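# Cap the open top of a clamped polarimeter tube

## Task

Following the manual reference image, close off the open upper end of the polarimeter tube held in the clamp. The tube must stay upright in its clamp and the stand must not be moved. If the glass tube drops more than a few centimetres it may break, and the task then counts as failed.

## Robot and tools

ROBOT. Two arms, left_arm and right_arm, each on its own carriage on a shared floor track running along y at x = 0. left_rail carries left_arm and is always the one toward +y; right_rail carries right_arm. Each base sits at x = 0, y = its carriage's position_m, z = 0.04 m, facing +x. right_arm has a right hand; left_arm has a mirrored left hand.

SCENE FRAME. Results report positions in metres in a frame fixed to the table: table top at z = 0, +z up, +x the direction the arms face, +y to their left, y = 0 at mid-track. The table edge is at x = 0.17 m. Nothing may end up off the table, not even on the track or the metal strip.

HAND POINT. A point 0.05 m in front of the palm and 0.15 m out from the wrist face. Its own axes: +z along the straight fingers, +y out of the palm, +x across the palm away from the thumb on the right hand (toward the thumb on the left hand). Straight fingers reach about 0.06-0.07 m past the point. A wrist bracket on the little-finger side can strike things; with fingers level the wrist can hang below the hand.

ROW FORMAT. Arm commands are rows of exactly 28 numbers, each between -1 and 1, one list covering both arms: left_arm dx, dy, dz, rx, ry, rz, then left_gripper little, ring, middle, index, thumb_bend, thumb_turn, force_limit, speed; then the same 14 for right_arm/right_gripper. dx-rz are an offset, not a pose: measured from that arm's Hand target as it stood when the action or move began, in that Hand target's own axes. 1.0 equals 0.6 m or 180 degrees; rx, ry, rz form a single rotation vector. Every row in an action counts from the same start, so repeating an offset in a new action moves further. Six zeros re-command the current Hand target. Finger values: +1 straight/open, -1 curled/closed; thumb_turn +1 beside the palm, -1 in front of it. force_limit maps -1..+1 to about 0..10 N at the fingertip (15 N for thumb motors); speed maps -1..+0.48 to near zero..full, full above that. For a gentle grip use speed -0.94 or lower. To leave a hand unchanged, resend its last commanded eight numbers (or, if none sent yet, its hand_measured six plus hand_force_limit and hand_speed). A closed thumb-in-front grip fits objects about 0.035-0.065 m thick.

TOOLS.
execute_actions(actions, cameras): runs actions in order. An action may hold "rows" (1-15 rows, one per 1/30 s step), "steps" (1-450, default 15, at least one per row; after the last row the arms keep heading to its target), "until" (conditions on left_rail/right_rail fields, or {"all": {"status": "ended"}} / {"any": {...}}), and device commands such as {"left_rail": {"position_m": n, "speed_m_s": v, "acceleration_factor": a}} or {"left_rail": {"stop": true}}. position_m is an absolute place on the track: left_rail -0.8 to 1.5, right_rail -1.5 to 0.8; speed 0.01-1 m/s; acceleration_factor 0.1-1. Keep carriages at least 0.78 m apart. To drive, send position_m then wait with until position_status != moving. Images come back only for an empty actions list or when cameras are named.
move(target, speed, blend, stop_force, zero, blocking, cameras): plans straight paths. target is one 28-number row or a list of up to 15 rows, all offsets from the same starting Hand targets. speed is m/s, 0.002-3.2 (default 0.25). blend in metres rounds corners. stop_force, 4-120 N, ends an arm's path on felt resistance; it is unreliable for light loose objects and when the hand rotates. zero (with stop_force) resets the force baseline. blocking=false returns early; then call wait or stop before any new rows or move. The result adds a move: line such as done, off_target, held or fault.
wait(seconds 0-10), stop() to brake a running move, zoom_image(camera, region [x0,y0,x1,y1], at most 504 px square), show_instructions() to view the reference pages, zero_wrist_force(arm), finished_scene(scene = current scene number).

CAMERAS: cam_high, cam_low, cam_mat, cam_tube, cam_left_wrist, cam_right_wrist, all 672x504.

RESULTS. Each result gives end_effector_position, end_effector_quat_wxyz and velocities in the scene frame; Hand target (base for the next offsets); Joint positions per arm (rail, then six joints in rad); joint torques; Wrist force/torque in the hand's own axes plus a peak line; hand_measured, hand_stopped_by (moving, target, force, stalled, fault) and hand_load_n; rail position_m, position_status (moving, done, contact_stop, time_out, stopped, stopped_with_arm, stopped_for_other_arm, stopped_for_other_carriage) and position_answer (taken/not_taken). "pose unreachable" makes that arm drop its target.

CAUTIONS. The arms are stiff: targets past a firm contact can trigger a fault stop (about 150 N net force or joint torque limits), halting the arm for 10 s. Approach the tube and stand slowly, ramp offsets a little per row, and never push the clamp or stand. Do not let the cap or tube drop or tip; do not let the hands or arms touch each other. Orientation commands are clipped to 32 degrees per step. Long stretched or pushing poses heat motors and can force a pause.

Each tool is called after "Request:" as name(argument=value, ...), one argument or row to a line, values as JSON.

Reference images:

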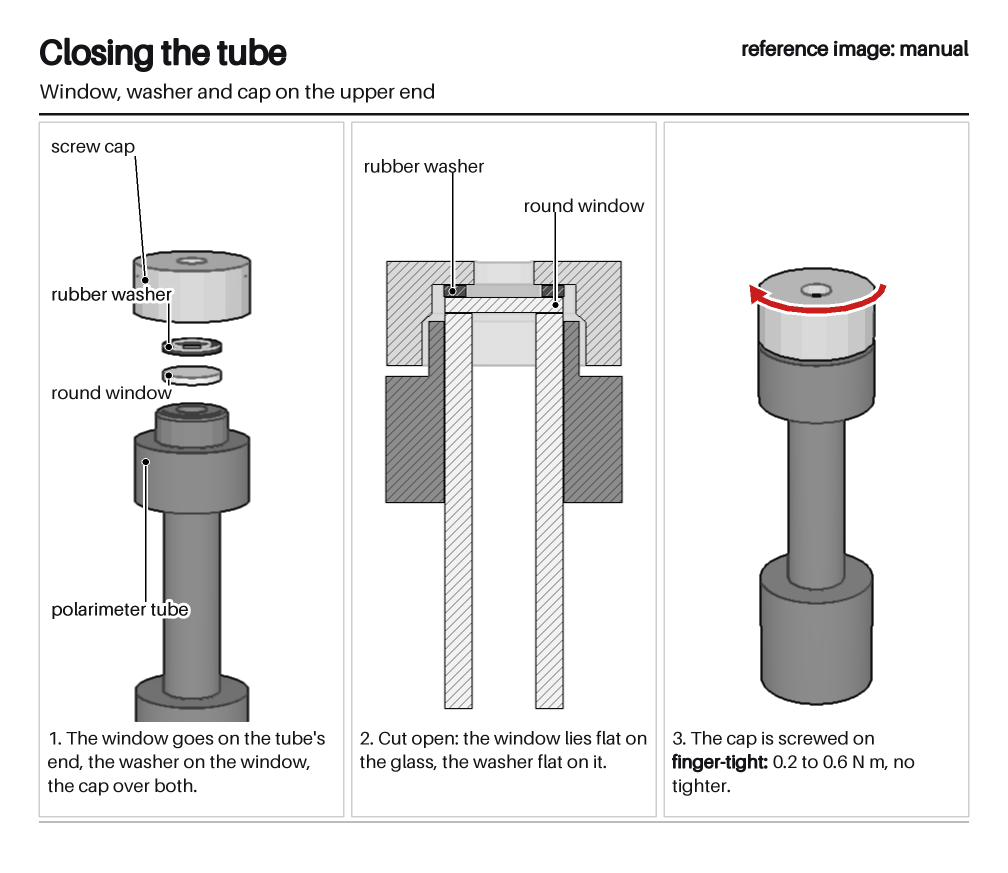

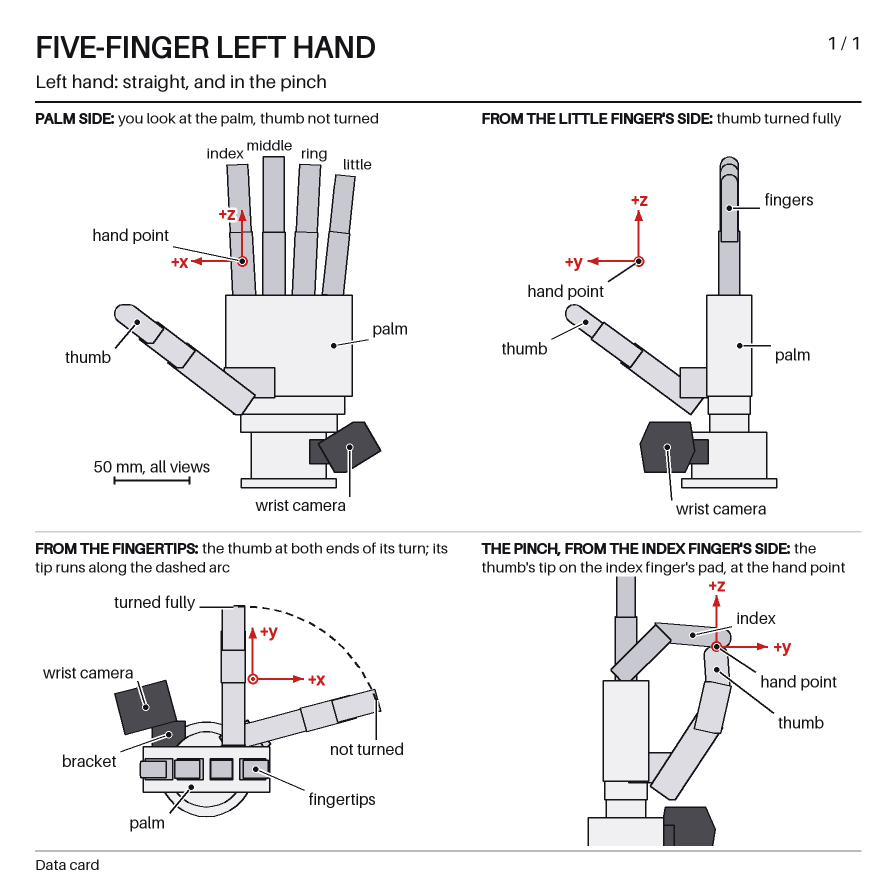

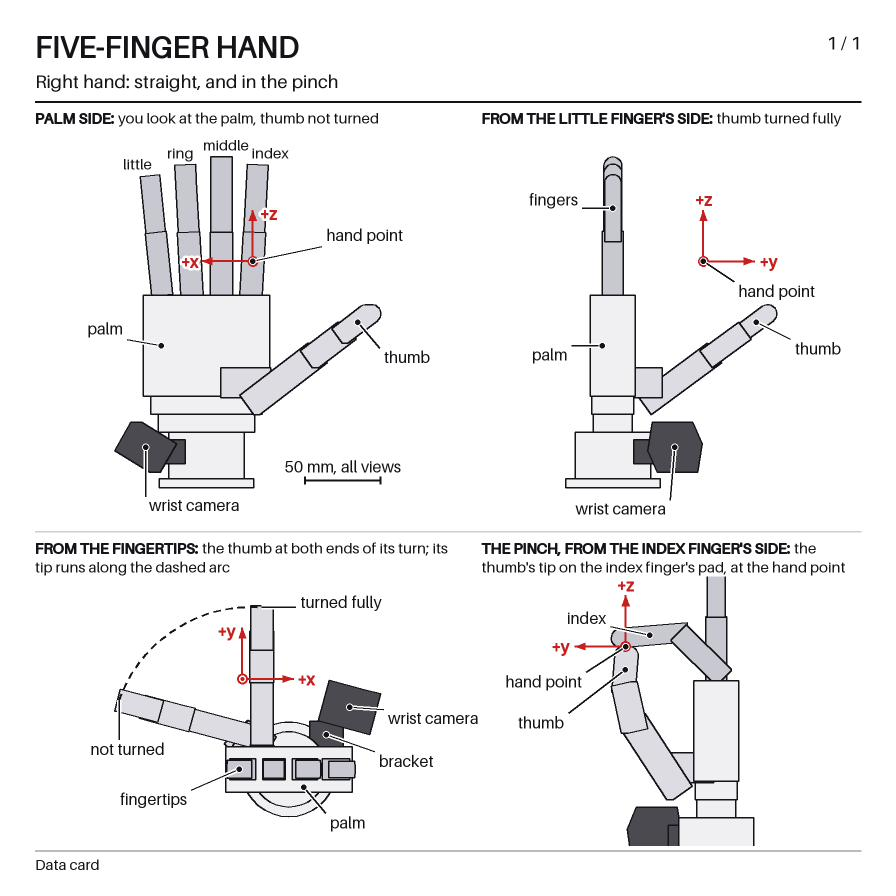

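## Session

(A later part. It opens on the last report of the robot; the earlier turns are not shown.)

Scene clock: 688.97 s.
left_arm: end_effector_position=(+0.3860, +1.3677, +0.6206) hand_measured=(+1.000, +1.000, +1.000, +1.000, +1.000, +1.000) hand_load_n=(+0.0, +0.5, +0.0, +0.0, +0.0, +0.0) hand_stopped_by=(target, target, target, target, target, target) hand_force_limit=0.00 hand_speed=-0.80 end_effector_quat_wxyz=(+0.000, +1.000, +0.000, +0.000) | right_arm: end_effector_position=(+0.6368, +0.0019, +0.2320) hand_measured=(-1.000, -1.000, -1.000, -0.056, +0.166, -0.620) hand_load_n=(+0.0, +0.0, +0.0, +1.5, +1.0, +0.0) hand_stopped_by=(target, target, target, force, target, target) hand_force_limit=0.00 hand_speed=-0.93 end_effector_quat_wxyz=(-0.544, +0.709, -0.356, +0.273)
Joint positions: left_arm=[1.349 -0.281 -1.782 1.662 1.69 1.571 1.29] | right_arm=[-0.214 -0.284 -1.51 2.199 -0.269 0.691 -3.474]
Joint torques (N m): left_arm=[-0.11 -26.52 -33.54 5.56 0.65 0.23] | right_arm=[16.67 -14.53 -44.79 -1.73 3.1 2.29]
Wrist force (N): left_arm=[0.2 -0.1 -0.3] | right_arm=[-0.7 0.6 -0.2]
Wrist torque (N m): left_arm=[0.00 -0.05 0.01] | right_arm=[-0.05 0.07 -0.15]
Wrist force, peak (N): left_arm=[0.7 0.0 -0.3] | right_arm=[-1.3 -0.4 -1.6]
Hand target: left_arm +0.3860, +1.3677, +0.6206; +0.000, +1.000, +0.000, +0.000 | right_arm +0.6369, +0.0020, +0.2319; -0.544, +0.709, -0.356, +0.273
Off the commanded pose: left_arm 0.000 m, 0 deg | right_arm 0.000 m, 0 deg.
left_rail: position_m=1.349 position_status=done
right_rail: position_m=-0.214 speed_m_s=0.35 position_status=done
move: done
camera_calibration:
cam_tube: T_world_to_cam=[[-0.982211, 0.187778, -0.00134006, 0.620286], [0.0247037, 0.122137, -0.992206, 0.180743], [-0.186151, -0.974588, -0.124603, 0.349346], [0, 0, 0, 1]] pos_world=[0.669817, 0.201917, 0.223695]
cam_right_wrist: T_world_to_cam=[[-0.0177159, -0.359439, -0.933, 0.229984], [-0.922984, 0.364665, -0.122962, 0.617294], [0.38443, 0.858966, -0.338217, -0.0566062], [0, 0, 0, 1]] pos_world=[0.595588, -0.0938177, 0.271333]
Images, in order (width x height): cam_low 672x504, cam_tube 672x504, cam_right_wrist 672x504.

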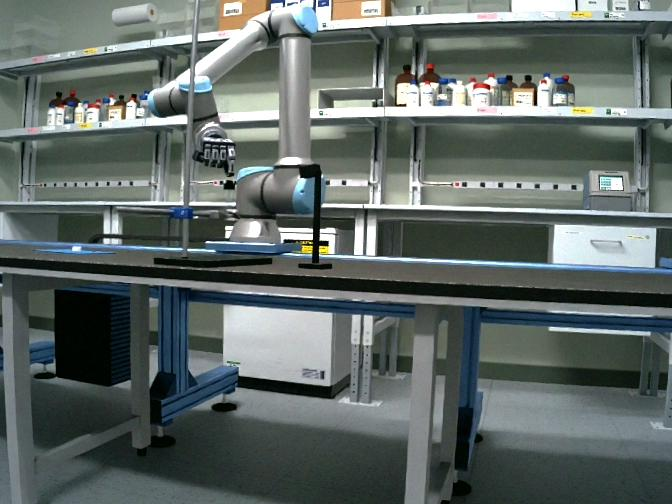

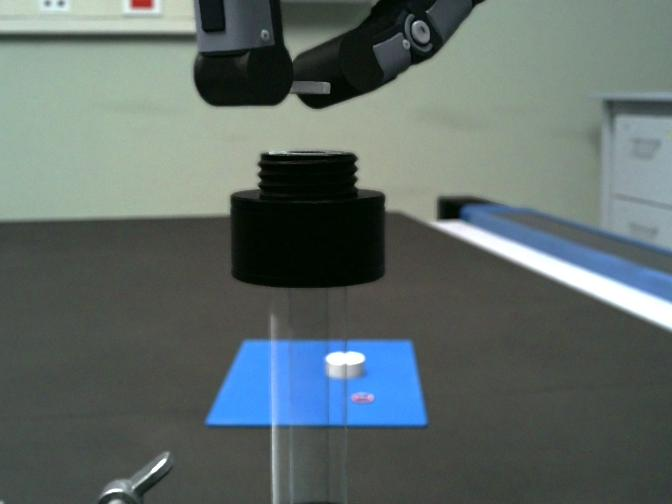

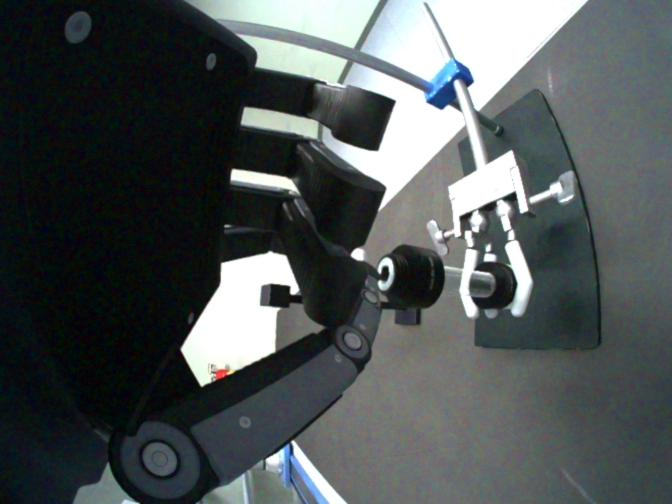

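Request:
move(
  target=[0,0,0,0,0,0,1,1,1,1,1,1,0,-0.8,-0.0024,0.0132,-0.0015,0,0,0,-1,-1,-1,-0.12,0.166,-0.62,0,-0.93],
  speed=0.05,
  cameras=["cam_tube", "cam_right_wrist", "cam_low"],
)

Request:
zoom_image(
  camera="cam_tube",
  region=[250, 90, 370, 210],
)

Request:
zoom_image(
  camera="cam_low",
  region=[200, 150, 250, 200],
)

Request:
zoom_image(
  camera="cam_right_wrist",
  region=[330, 220, 410, 300],
)

Scene clock: 734.23 s.
left_arm: end_effector_position=(+0.3860, +1.3677, +0.6206) hand_measured=(+1.000, +1.000, +1.000, +1.000, +1.000, +1.000) hand_load_n=(+0.0, +0.0, +0.0, +0.0, +0.0, +0.0) hand_stopped_by=(target, target, target, target, target, target) hand_force_limit=0.00 hand_speed=-0.80 end_effector_quat_wxyz=(+0.000, +1.000, +0.000, +0.000) | right_arm: end_effector_position=(+0.6338, +0.0014, +0.2247) hand_measured=(-1.000, -1.000, -1.000, -0.056, +0.166, -0.620) hand_load_n=(+0.0, +0.0, +0.0, +1.5, +1.0, +0.0) hand_stopped_by=(target, target, target, force, target, target) hand_force_limit=0.00 hand_speed=-0.93 end_effector_quat_wxyz=(-0.544, +0.709, -0.356, +0.273)
Joint positions: left_arm=[1.349 -0.281 -1.782 1.662 1.69 1.571 1.29] | right_arm=[-0.214 -0.287 -1.506 2.211 -0.283 0.688 -3.476]
Joint torques (N m): left_arm=[0.34 -26.9 -34.39 5.72 0.46 0.15] | right_arm=[-12.57 -16.63 -24.67 -1.98 -3.84 -2.65]
Wrist force (N): left_arm=[0.1 -0.2 -0.3] | right_arm=[-0.9 0.7 -0.7]
Wrist torque (N m): left_arm=[-0.01 -0.03 0.01] | right_arm=[-0.01 0.12 0.08]
Wrist force, peak (N): left_arm=[0.7 -0.4 -0.3] | right_arm=[-1.5 1.0 -0.7]
Hand target: left_arm +0.3860, +1.3677, +0.6206; +0.000, +1.000, +0.000, +0.000 | right_arm +0.6337, +0.0014, +0.2245; -0.544, +0.709, -0.356, +0.273
Off the commanded pose: left_arm 0.000 m, 0 deg | right_arm 0.000 m, 0 deg.
left_rail: position_m=1.349 position_status=done
right_rail: position_m=-0.214 speed_m_s=0.35 position_status=done
move: done
camera_calibration:
cam_tube: T_world_to_cam=[[-0.982211, 0.187778, -0.00134006, 0.620286], [0.0247037, 0.122137, -0.992206, 0.180743], [-0.186151, -0.974588, -0.124603, 0.349346], [0, 0, 0, 1]] pos_world=[0.669817, 0.201917, 0.223695]
cam_right_wrist: T_world_to_cam=[[-0.0177159, -0.359439, -0.933, 0.222845], [-0.922984, 0.364665, -0.122962, 0.613705], [0.38443, 0.858966, -0.338217, -0.0574878], [0, 0, 0, 1]] pos_world=[0.592488, -0.0943177, 0.263933]
Images, in order (width x height): cam_low 672x504, cam_tube 672x504, cam_right_wrist 672x504.

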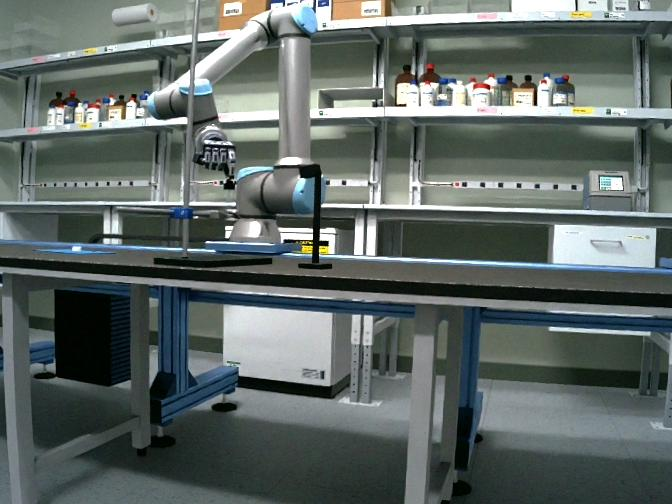

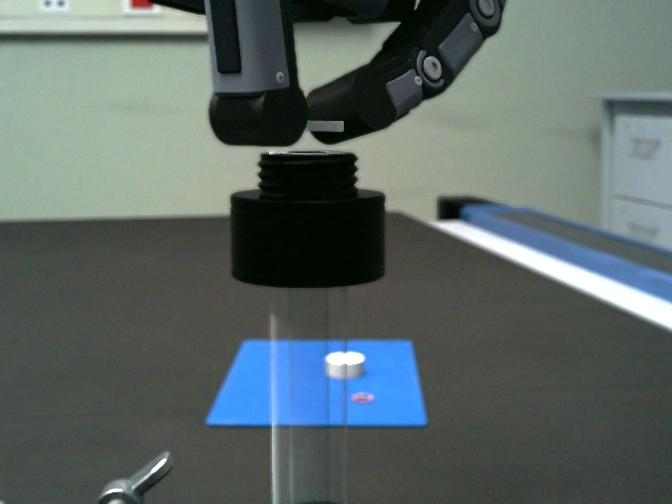

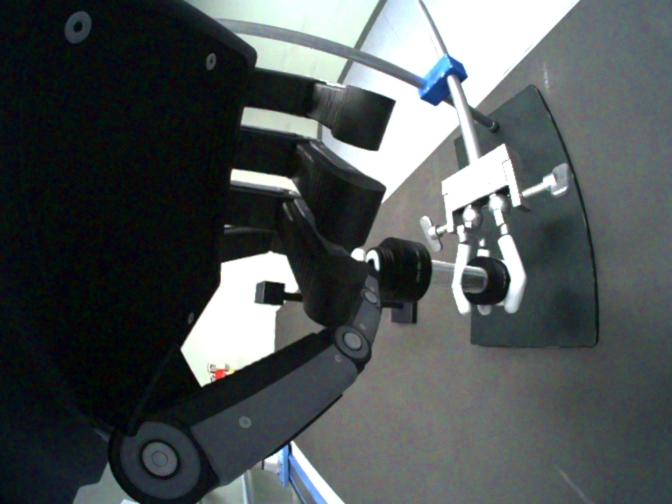

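Scaled by 4.200 from the camera's 672x504 image, which has a finer 960x720 frame.

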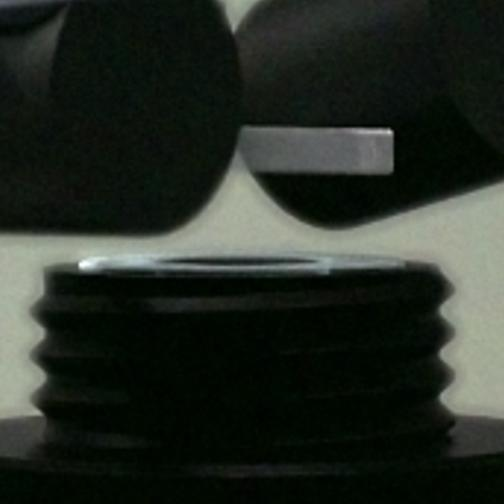

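Scaled by 10.080 from the camera's 672x504 image, which has a finer 960x720 frame.

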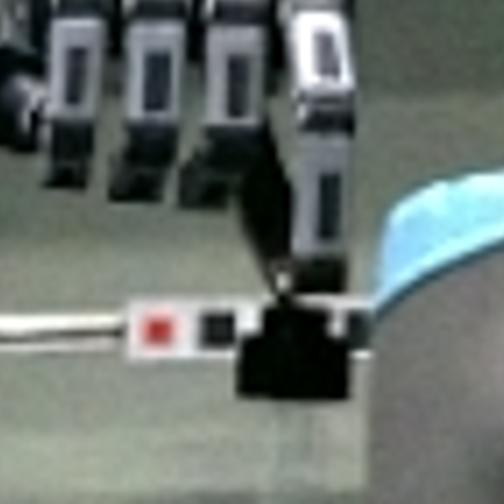

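Scaled by 6.300 from the camera's 672x504 image, which has a finer 960x720 frame.

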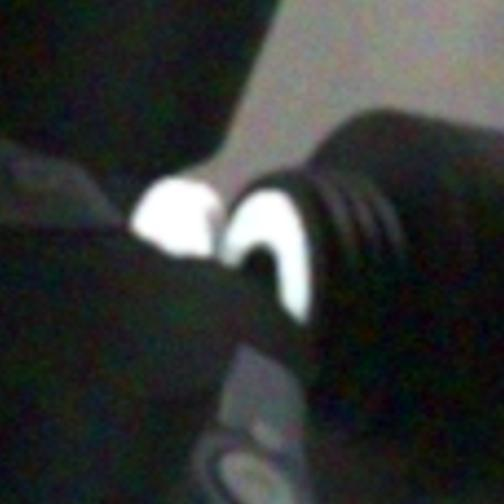

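Request:
move(
  target=[0,0,0,0,0,0,1,1,1,1,1,1,0,-0.8,0.0021,0.0034,-0.0031,0,0,0,-1,-1,-1,-0.12,0.166,-0.62,0,-0.93],
  speed=0.03,
  cameras=["cam_tube", "cam_right_wrist", "cam_low"],
)

Request:
zoom_image(
  camera="cam_tube",
  region=[250, 90, 370, 210],
)

Request:
zoom_image(
  camera="cam_low",
  region=[210, 165, 245, 200],
)

Request:
zoom_image(
  camera="cam_right_wrist",
  region=[330, 220, 410, 300],
)

Scene clock: 830.47 s.
left_arm: end_effector_position=(+0.3860, +1.3677, +0.6206) hand_measured=(+1.000, +1.000, +1.000, +1.000, +1.000, +1.000) hand_load_n=(+0.0, +0.5, +0.0, +0.0, +0.0, +0.0) hand_stopped_by=(target, target, target, target, target, target) hand_force_limit=0.00 hand_speed=-0.80 end_effector_quat_wxyz=(+0.000, +1.000, +0.000, +0.000) | right_arm: end_effector_position=(+0.6327, -0.0009, +0.2231) hand_measured=(-1.000, -1.000, -1.000, -0.056, +0.166, -0.620) hand_load_n=(+0.0, +0.0, +0.0, +1.5, +1.0, +0.0) hand_stopped_by=(target, target, target, force, target, target) hand_force_limit=0.00 hand_speed=-0.93 end_effector_quat_wxyz=(-0.544, +0.709, -0.356, +0.273)
Joint positions: left_arm=[1.349 -0.281 -1.782 1.662 1.69 1.571 1.29] | right_arm=[-0.214 -0.293 -1.505 2.214 -0.284 0.682 -3.48]
Joint torques (N m): left_arm=[0.25 -27.67 -34.33 5.81 0.86 0.26] | right_arm=[-13.33 -17.48 -25.1 -1.9 -4.01 -3.05]
Wrist force (N): left_arm=[0.4 -0.3 0.0] | right_arm=[-0.8 0.1 -0.5]
Wrist torque (N m): left_arm=[-0.04 -0.07 0.03] | right_arm=[-0.11 0.10 0.07]
Wrist force, peak (N): left_arm=[0.7 -0.3 -0.2] | right_arm=[-1.3 0.9 -1.3]
Hand target: left_arm +0.3860, +1.3677, +0.6206; +0.000, +1.000, +0.000, +0.000 | right_arm +0.6326, -0.0010, +0.2230; -0.544, +0.709, -0.356, +0.273
Off the commanded pose: left_arm 0.000 m, 0 deg | right_arm 0.000 m, 0 deg.
left_rail: position_m=1.349 position_status=done
right_rail: position_m=-0.214 speed_m_s=0.35 position_status=done
move: done
camera_calibration:
cam_tube: T_world_to_cam=[[-0.982211, 0.187778, -0.00134006, 0.620286], [0.0247037, 0.122137, -0.992206, 0.180743], [-0.186151, -0.974588, -0.124603, 0.349346], [0, 0, 0, 1]] pos_world=[0.669817, 0.201917, 0.223695]
cam_right_wrist: T_world_to_cam=[[-0.0177159, -0.359439, -0.933, 0.220506], [-0.922984, 0.364665, -0.122962, 0.613332], [0.38443, 0.858966, -0.338217, -0.0556304], [0, 0, 0, 1]] pos_world=[0.591388, -0.0966177, 0.262333]
Images, in order (width x height): cam_low 672x504, cam_tube 672x504, cam_right_wrist 672x504.

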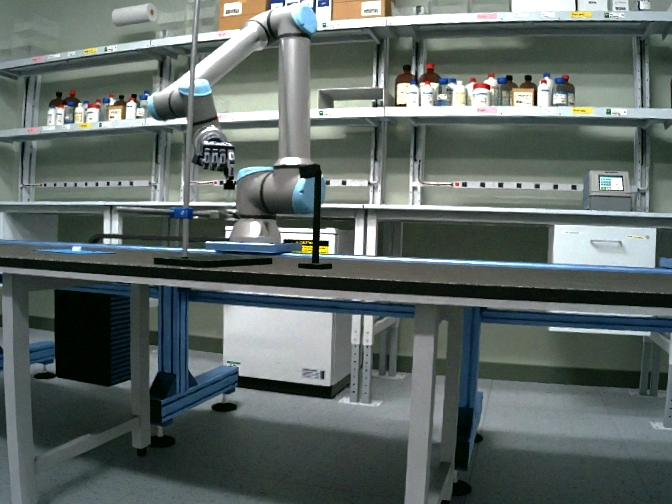

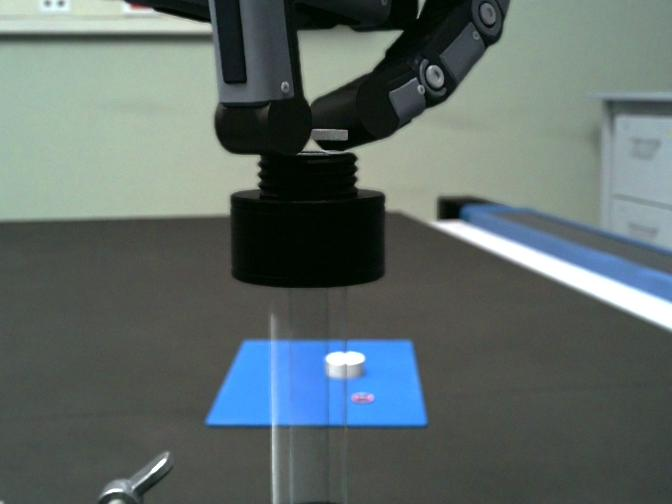

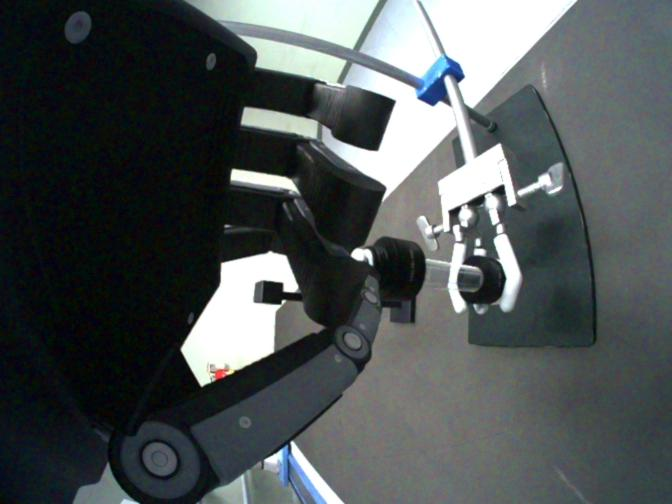

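Scaled by 4.200 from the camera's 672x504 image, which has a finer 960x720 frame.

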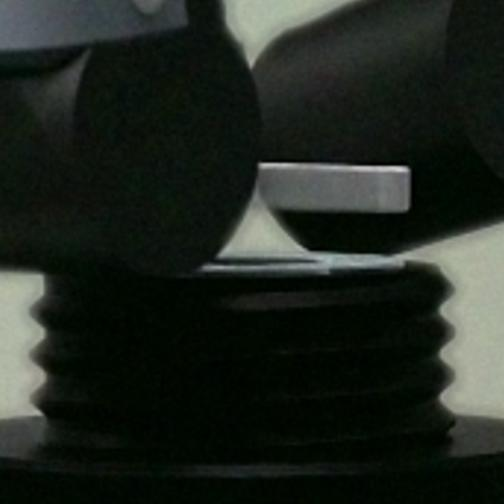

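Scaled by 14.400 from the camera's 672x504 image, which has a finer 960x720 frame.

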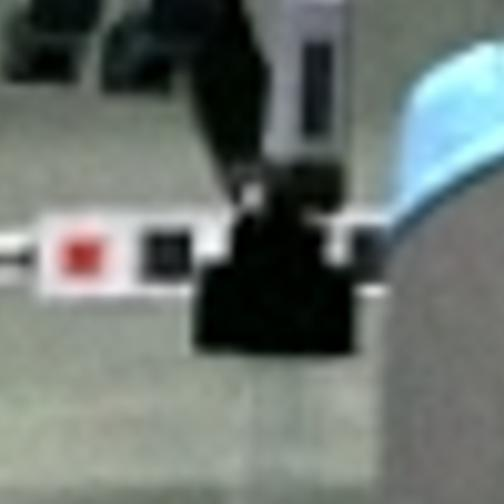

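Scaled by 6.300 from the camera's 672x504 image, which has a finer 960x720 frame.

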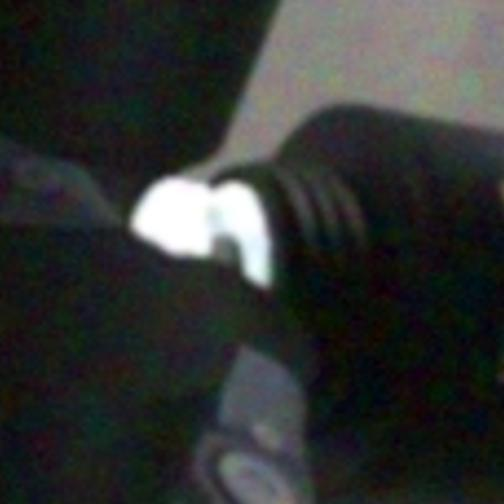

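Request:
zoom_image(
  camera="cam_right_wrist",
  region=[340, 235, 390, 285],
)

Request:
zoom_image(
  camera="cam_low",
  region=[218, 168, 238, 188],
)

Scaled by 10.080 from the camera's 672x504 image, which has a finer 960x720 frame.

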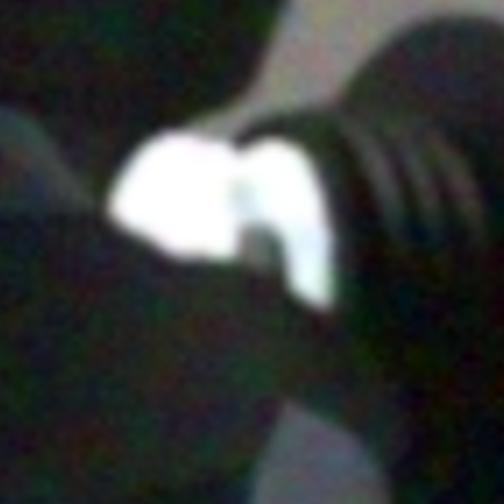

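Scaled by 25.200 from the camera's 672x504 image, which has a finer 960x720 frame.

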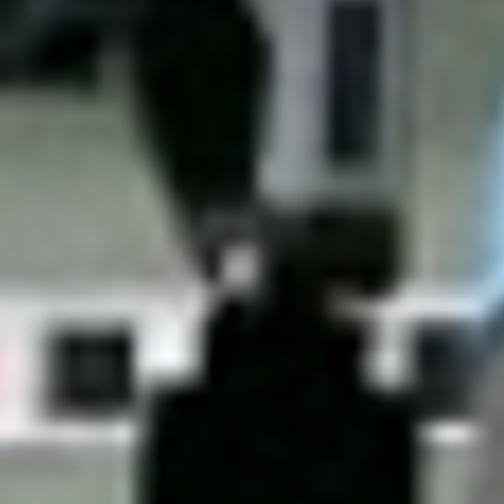

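Request:
move(
  target=[0,0,0,0,0,0,1,1,1,1,1,1,0,-0.8,0.0003,0.0067,0.0007,0,0,0,-1,-1,-1,-0.12,0.166,-0.62,0,-0.93],
  speed=0.01,
  stop_force=4,
  cameras=["cam_tube", "cam_right_wrist"],
)

Request:
zoom_image(
  camera="cam_tube",
  region=[250, 90, 370, 210],
)

Scene clock: 882.47 s.
left_arm: end_effector_position=(+0.3860, +1.3677, +0.6206) hand_measured=(+1.000, +1.000, +1.000, +1.000, +1.000, +1.000) hand_load_n=(+0.0, +0.0, +0.0, +0.5, +0.0, +0.5) hand_stopped_by=(target, target, target, target, target, target) hand_force_limit=0.00 hand_speed=-0.80 end_effector_quat_wxyz=(+0.000, +1.000, +0.000, +0.000) | right_arm: end_effector_position=(+0.6324, -0.0014, +0.2207) hand_measured=(-1.000, -1.000, -1.000, -0.056, +0.166, -0.620) hand_load_n=(+0.0, +0.0, +0.0, +3.0, -0.5, +0.0) hand_stopped_by=(target, target, target, force, target, target) hand_force_limit=0.00 hand_speed=-0.93 end_effector_quat_wxyz=(-0.544, +0.709, -0.356, +0.273)
Joint positions: left_arm=[1.349 -0.281 -1.782 1.662 1.69 1.571 1.29] | right_arm=[-0.214 -0.294 -1.502 2.217 -0.289 0.681 -3.48]
Joint torques (N m): left_arm=[1.25 -27.6 -33.9 5.74 0.55 -0.13] | right_arm=[12.29 -47.69 -42.4 3.95 3.62 0.53]
Wrist force (N): left_arm=[0.3 0.1 -0.2] | right_arm=[-1.4 -4.6 -1.4]
Wrist torque (N m): left_arm=[0.03 -0.05 0.01] | right_arm=[-0.05 0.17 0.05]
Wrist force, peak (N): left_arm=[0.3 -0.5 -0.4] | right_arm=[-1.3 -6.1 -2.0]
Hand target: left_arm +0.3860, +1.3677, +0.6206; +0.000, +1.000, +0.000, +0.000 | right_arm +0.6324, -0.0013, +0.2207; -0.544, +0.709, -0.356, +0.273 (not the last commanded pose)
Off the commanded pose: left_arm 0.000 m, 0 deg | right_arm 0.002 m, 0 deg.
left_rail: position_m=1.349 position_status=done
right_rail: position_m=-0.214 speed_m_s=0.35 position_status=done
move: contact (right_arm)
camera_calibration:
cam_tube: T_world_to_cam=[[-0.982211, 0.187778, -0.00134006, 0.620286], [0.0247037, 0.122137, -0.992206, 0.180743], [-0.186151, -0.974588, -0.124603, 0.349346], [0, 0, 0, 1]] pos_world=[0.669817, 0.201917, 0.223695]
cam_right_wrist: T_world_to_cam=[[-0.0176294, -0.359474, -0.932989, 0.21806], [-0.922985, 0.364633, -0.12305, 0.612926], [0.384432, 0.858965, -0.338217, -0.0559841], [0, 0, 0, 1]] pos_world=[0.591088, -0.0970179, 0.259933]
Images, in order (width x height): cam_tube 672x504, cam_right_wrist 672x504.

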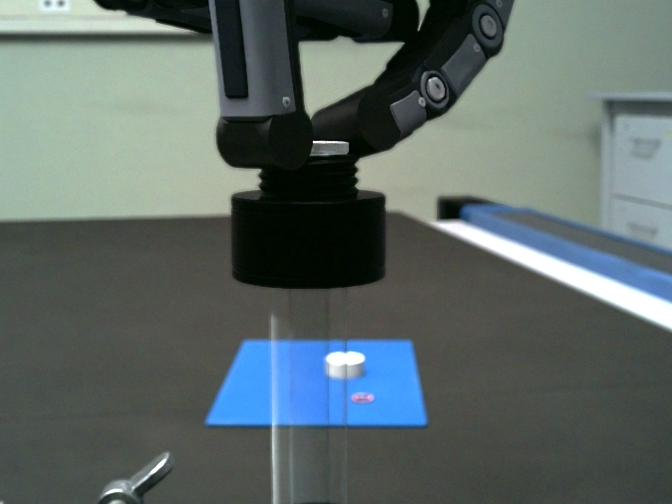

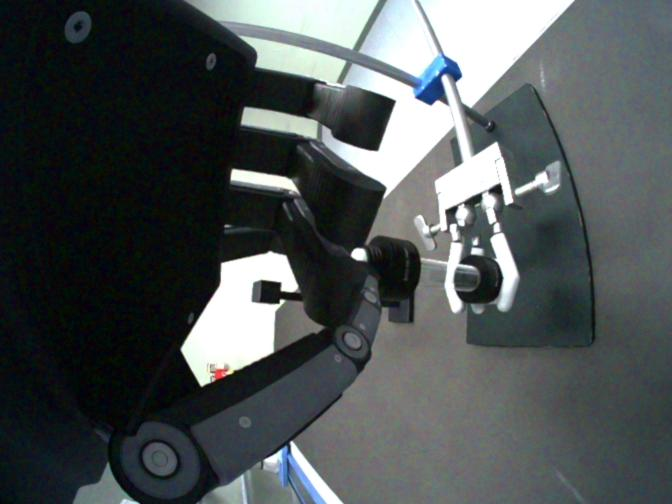

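Scaled by 4.200 from the camera's 672x504 image, which has a finer 960x720 frame.

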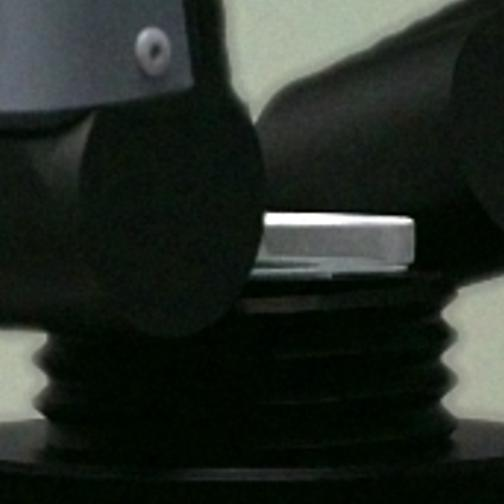

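Request:
execute_actions(
  actions=[
    {"rows": [[0,0,0,0,0,0,1,1,1,1,1,1,0,-0.8,0,0,0,0,0,0,-1,-1,-1,0.2,0.166,-0.62,0,-0.9]], "steps": 50},
  ],
  cameras=["cam_tube", "cam_right_wrist", "cam_low"],
)

Request:
zoom_image(
  camera="cam_tube",
  region=[250, 90, 370, 210],
)

Request:
zoom_image(
  camera="cam_right_wrist",
  region=[340, 225, 400, 285],
)

Scene clock: 892.03 s.
left_arm: end_effector_position=(+0.3860, +1.3677, +0.6206) hand_measured=(+1.000, +1.000, +1.000, +1.000, +1.000, +1.000) hand_load_n=(+0.0, +0.0, +0.0, +0.0, -0.5, +0.5) hand_stopped_by=(target, target, target, target, target, target) hand_force_limit=0.00 hand_speed=-0.80 end_effector_quat_wxyz=(+0.000, +1.000, +0.000, +0.000) | right_arm: end_effector_position=(+0.6324, -0.0014, +0.2207) hand_measured=(-1.000, -1.000, -1.000, +0.200, +0.166, -0.620) hand_load_n=(+0.0, +0.0, +0.0, +0.0, -0.5, +0.0) hand_stopped_by=(target, target, target, target, target, target) hand_force_limit=0.00 hand_speed=-0.90 end_effector_quat_wxyz=(-0.544, +0.709, -0.356, +0.273)
Joint positions: left_arm=[1.349 -0.281 -1.782 1.662 1.69 1.571 1.29] | right_arm=[-0.214 -0.294 -1.502 2.217 -0.289 0.681 -3.48]
Joint torques (N m): left_arm=[2.85 -25.72 -33.92 5.9 0.47 0.27] | right_arm=[14.51 -45.99 -42.21 2.07 -0.8 0.23]
Wrist force (N): left_arm=[0.3 0.1 0.0] | right_arm=[-0.8 -0.2 -1.7]
Wrist torque (N m): left_arm=[0.01 -0.04 0.00] | right_arm=[0.00 0.13 0.08]
Wrist force, peak (N): left_arm=[0.7 -0.1 -0.4] | right_arm=[-1.3 -4.7 -1.5]
Hand target: left_arm +0.3860, +1.3677, +0.6206; +0.000, +1.000, +0.000, +0.000 | right_arm +0.6324, -0.0013, +0.2207; -0.544, +0.709, -0.356, +0.273
Off the commanded pose: left_arm 0.000 m, 0 deg | right_arm 0.000 m, 0 deg.
left_rail: position_m=1.349 position_status=done
right_rail: position_m=-0.214 speed_m_s=0.35 position_status=done
camera_calibration:
cam_tube: T_world_to_cam=[[-0.982211, 0.187778, -0.00134006, 0.620286], [0.0247037, 0.122137, -0.992206, 0.180743], [-0.186151, -0.974588, -0.124603, 0.349346], [0, 0, 0, 1]] pos_world=[0.669817, 0.201917, 0.223695]
cam_right_wrist: T_world_to_cam=[[-0.0176294, -0.359474, -0.932989, 0.21806], [-0.922985, 0.364633, -0.12305, 0.612926], [0.384432, 0.858965, -0.338217, -0.0559841], [0, 0, 0, 1]] pos_world=[0.591088, -0.0970179, 0.259933]
Images, in order (width x height): cam_low 672x504, cam_tube 672x504, cam_right_wrist 672x504.

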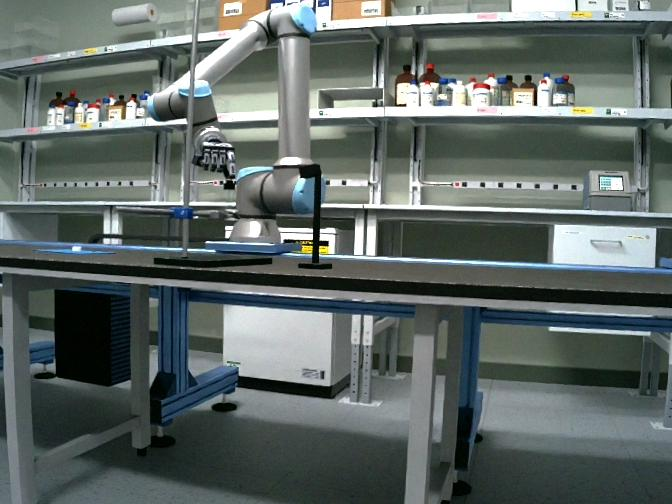

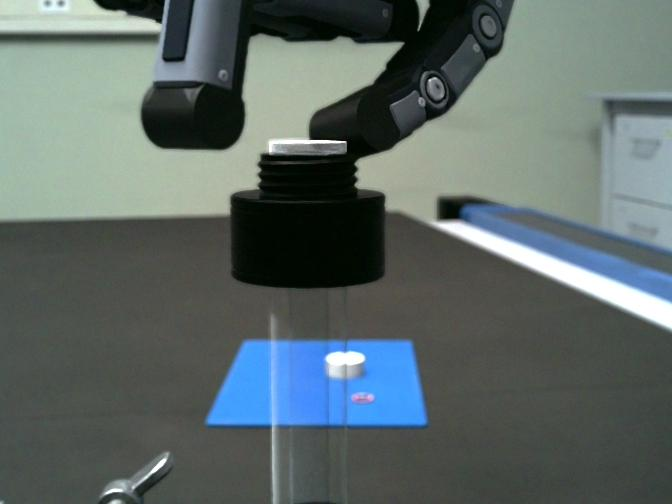

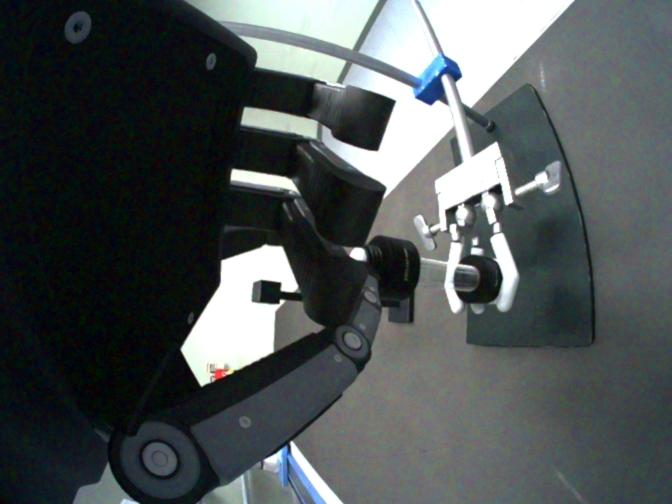

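Scaled by 4.200 from the camera's 672x504 image, which has a finer 960x720 frame.

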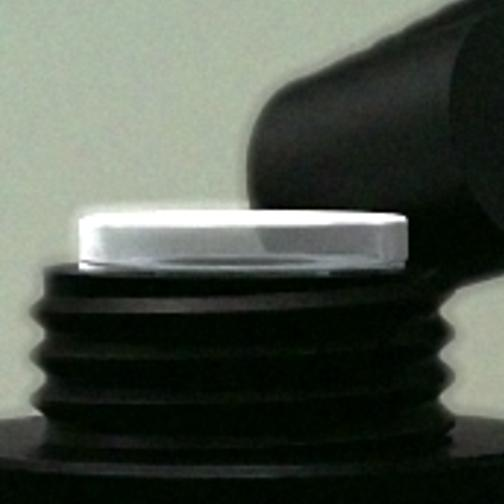

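Scaled by 8.400 from the camera's 672x504 image, which has a finer 960x720 frame.

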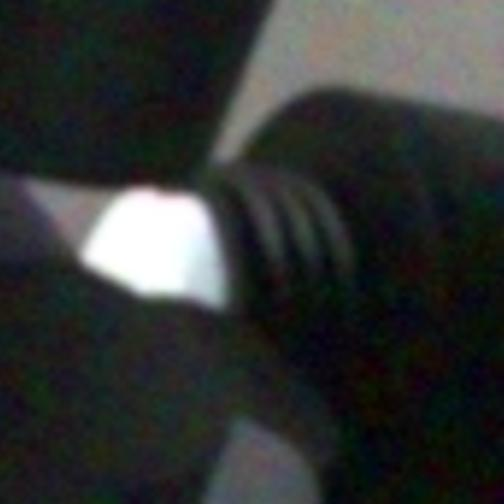

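Request:
move(
  target=[
    [0,0,0,0,0,0,1,1,1,1,1,1,0,-0.8,0,0.0006,-0.0024,0,0,0,-1,-1,-1,0.2,0.166,-0.62,0,-0.9],
    [0,0,0,0,0,0,1,1,1,1,1,1,0,-0.8,0,-0.0477,-0.0154,0,0,0,-1,-1,-1,0.2,0.166,-0.62,0,-0.9],
    [0,0,0,0,0,0,1,1,1,1,1,1,0,-0.8,-0.0168,-0.0968,-0.1495,0,0,0,-1,-1,-1,0.2,0.166,-0.62,0,-0.9],
  ],
  speed=[0.02,0.06,0.2],
  blend=[0,0.005,0],
  cameras=["cam_tube", "cam_right_wrist", "cam_low", "cam_mat"],
)

Request:
zoom_image(
  camera="cam_right_wrist",
  region=[400, 190, 450, 240],
)

Request:
zoom_image(
  camera="cam_low",
  region=[218, 168, 238, 188],
)

Request:
zoom_image(
  camera="cam_tube",
  region=[250, 90, 370, 210],
)

Request:
zoom_image(
  camera="cam_mat",
  region=[190, 200, 410, 420],
)

Scene clock: 909.63 s.
left_arm: end_effector_position=(+0.3860, +1.3677, +0.6206) hand_measured=(+1.000, +1.000, +1.000, +1.000, +1.000, +1.000) hand_load_n=(+0.0, +0.0, +0.0, +0.0, +0.0, +0.0) hand_stopped_by=(target, target, target, target, target, target) hand_force_limit=0.00 hand_speed=-0.80 end_effector_quat_wxyz=(+0.000, +1.000, +0.000, +0.000) | right_arm: end_effector_position=(+0.5691, -0.0359, +0.3000) hand_measured=(-1.000, -1.000, -1.000, +0.200, +0.166, -0.620) hand_load_n=(+0.0, +0.0, +0.0, +0.0, +0.0, +0.0) hand_stopped_by=(target, target, target, target, target, target) hand_force_limit=0.00 hand_speed=-0.90 end_effector_quat_wxyz=(-0.544, +0.709, -0.356, +0.273)
Joint positions: left_arm=[1.349 -0.281 -1.782 1.662 1.69 1.571 1.29] | right_arm=[-0.215 -0.436 -1.697 2.242 -0.03 0.555 -3.591]
Joint torques (N m): left_arm=[-0.85 -24.4 -34.35 5.91 0.77 -0.04] | right_arm=[-13.94 -34.87 -29.97 4.26 -4.25 -2.92]
Wrist force (N): left_arm=[0.2 0.1 -0.1] | right_arm=[-0.8 0.3 -1.1]
Wrist torque (N m): left_arm=[0.04 -0.04 0.00] | right_arm=[-0.04 0.13 0.06]
Wrist force, peak (N): left_arm=[0.3 -0.4 -0.7] | right_arm=[-1.1 -0.7 -2.1]
Hand target: left_arm +0.3860, +1.3677, +0.6206; +0.000, +1.000, +0.000, +0.000 | right_arm +0.5690, -0.0360, +0.3001; -0.544, +0.709, -0.356, +0.273
Off the commanded pose: left_arm 0.000 m, 0 deg | right_arm 0.000 m, 0 deg.
left_rail: position_m=1.349 position_status=done
right_rail: position_m=-0.215 position_m_goal=-0.214 speed_m_s=0.35 position_status=done
move: done
camera_calibration:
cam_tube: T_world_to_cam=[[-0.982211, 0.187778, -0.00134006, 0.620286], [0.0247037, 0.122137, -0.992206, 0.180743], [-0.186151, -0.974588, -0.124603, 0.349346], [0, 0, 0, 1]] pos_world=[0.669817, 0.201917, 0.223695]
cam_right_wrist: T_world_to_cam=[[-0.0176294, -0.359474, -0.932989, 0.278585], [-0.922985, 0.364633, -0.12305, 0.576887], [0.384432, 0.858965, -0.338217, 0.0249251], [0, 0, 0, 1]] pos_world=[0.527788, -0.131618, 0.339333]
Images, in order (width x height): cam_low 672x504, cam_mat 672x504, cam_tube 672x504, cam_right_wrist 672x504.

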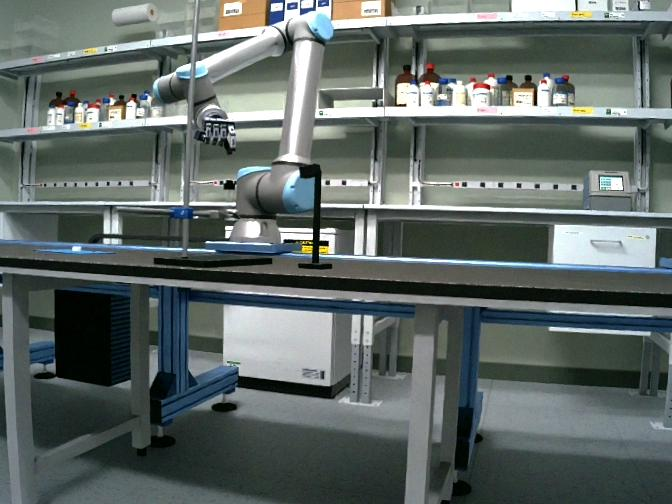

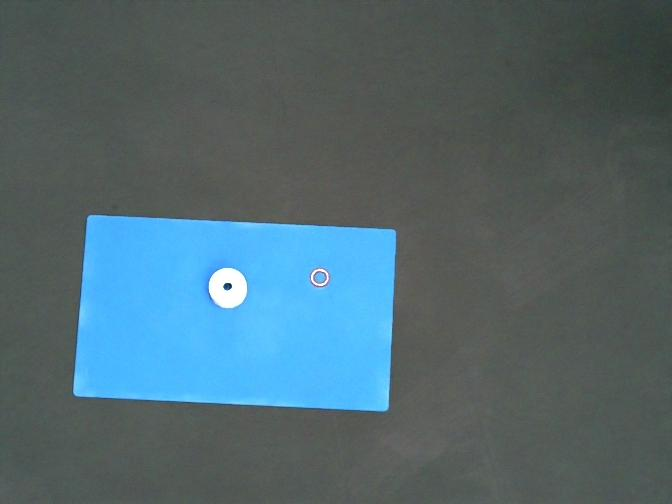

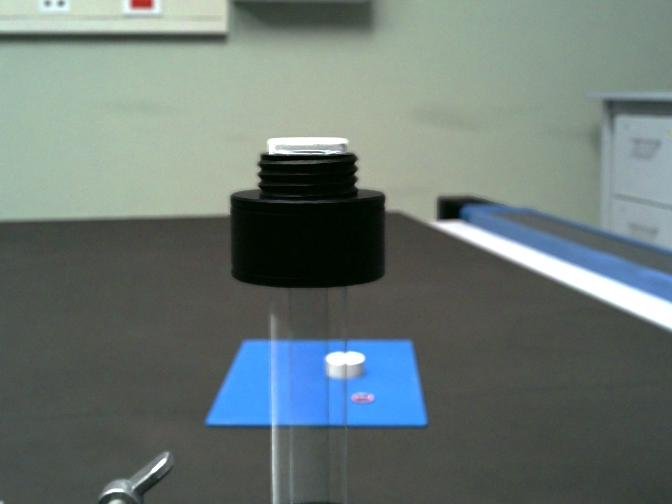

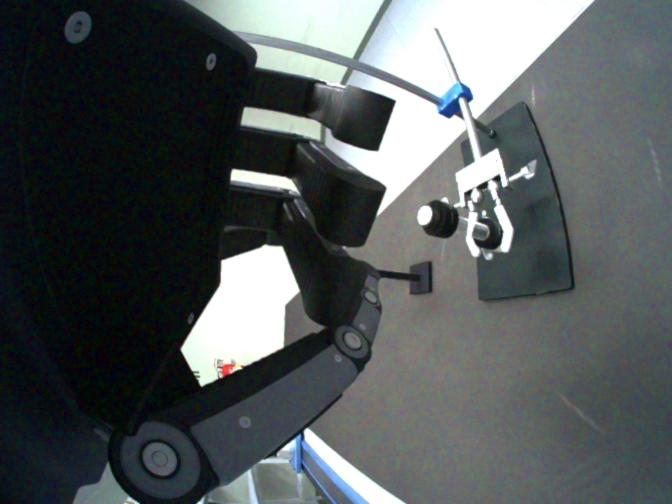

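Scaled by 10.080 from the camera's 672x504 image, which has a finer 960x720 frame.

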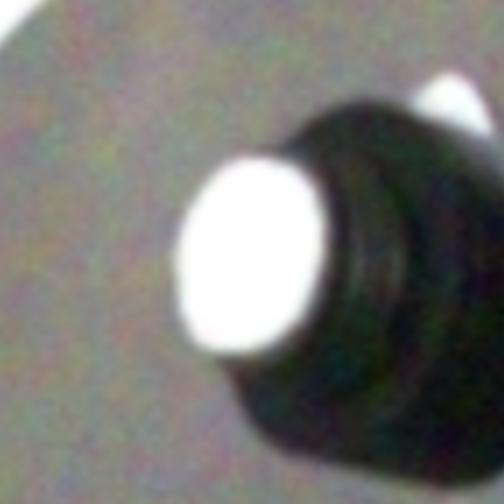

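Scaled by 25.200 from the camera's 672x504 image, which has a finer 960x720 frame.

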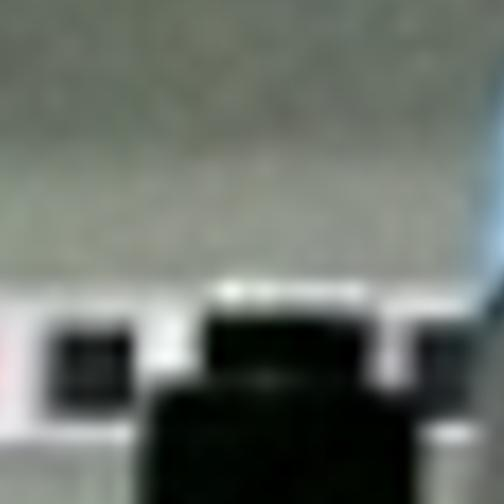

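Scaled by 4.200 from the camera's 672x504 image, which has a finer 960x720 frame.

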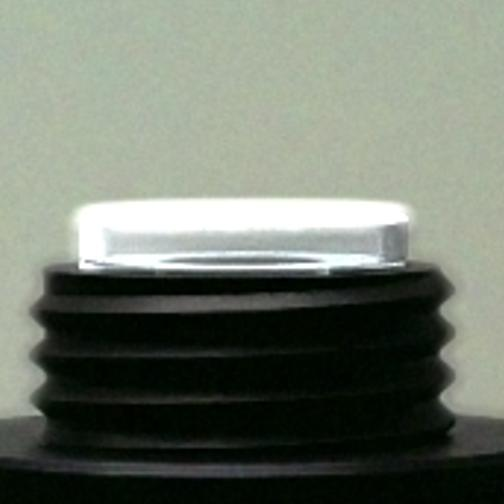

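Scaled by 2.291 from the camera's 672x504 image, which has a finer 960x720 frame.

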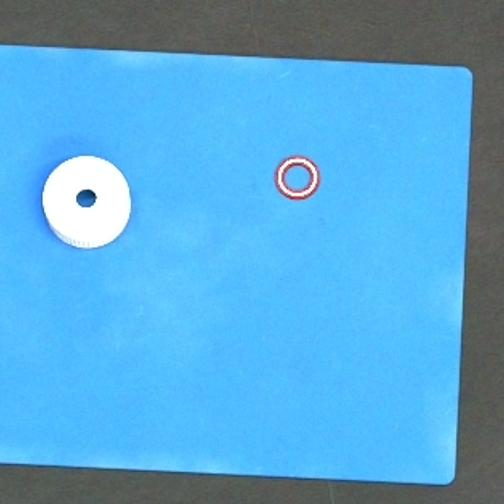

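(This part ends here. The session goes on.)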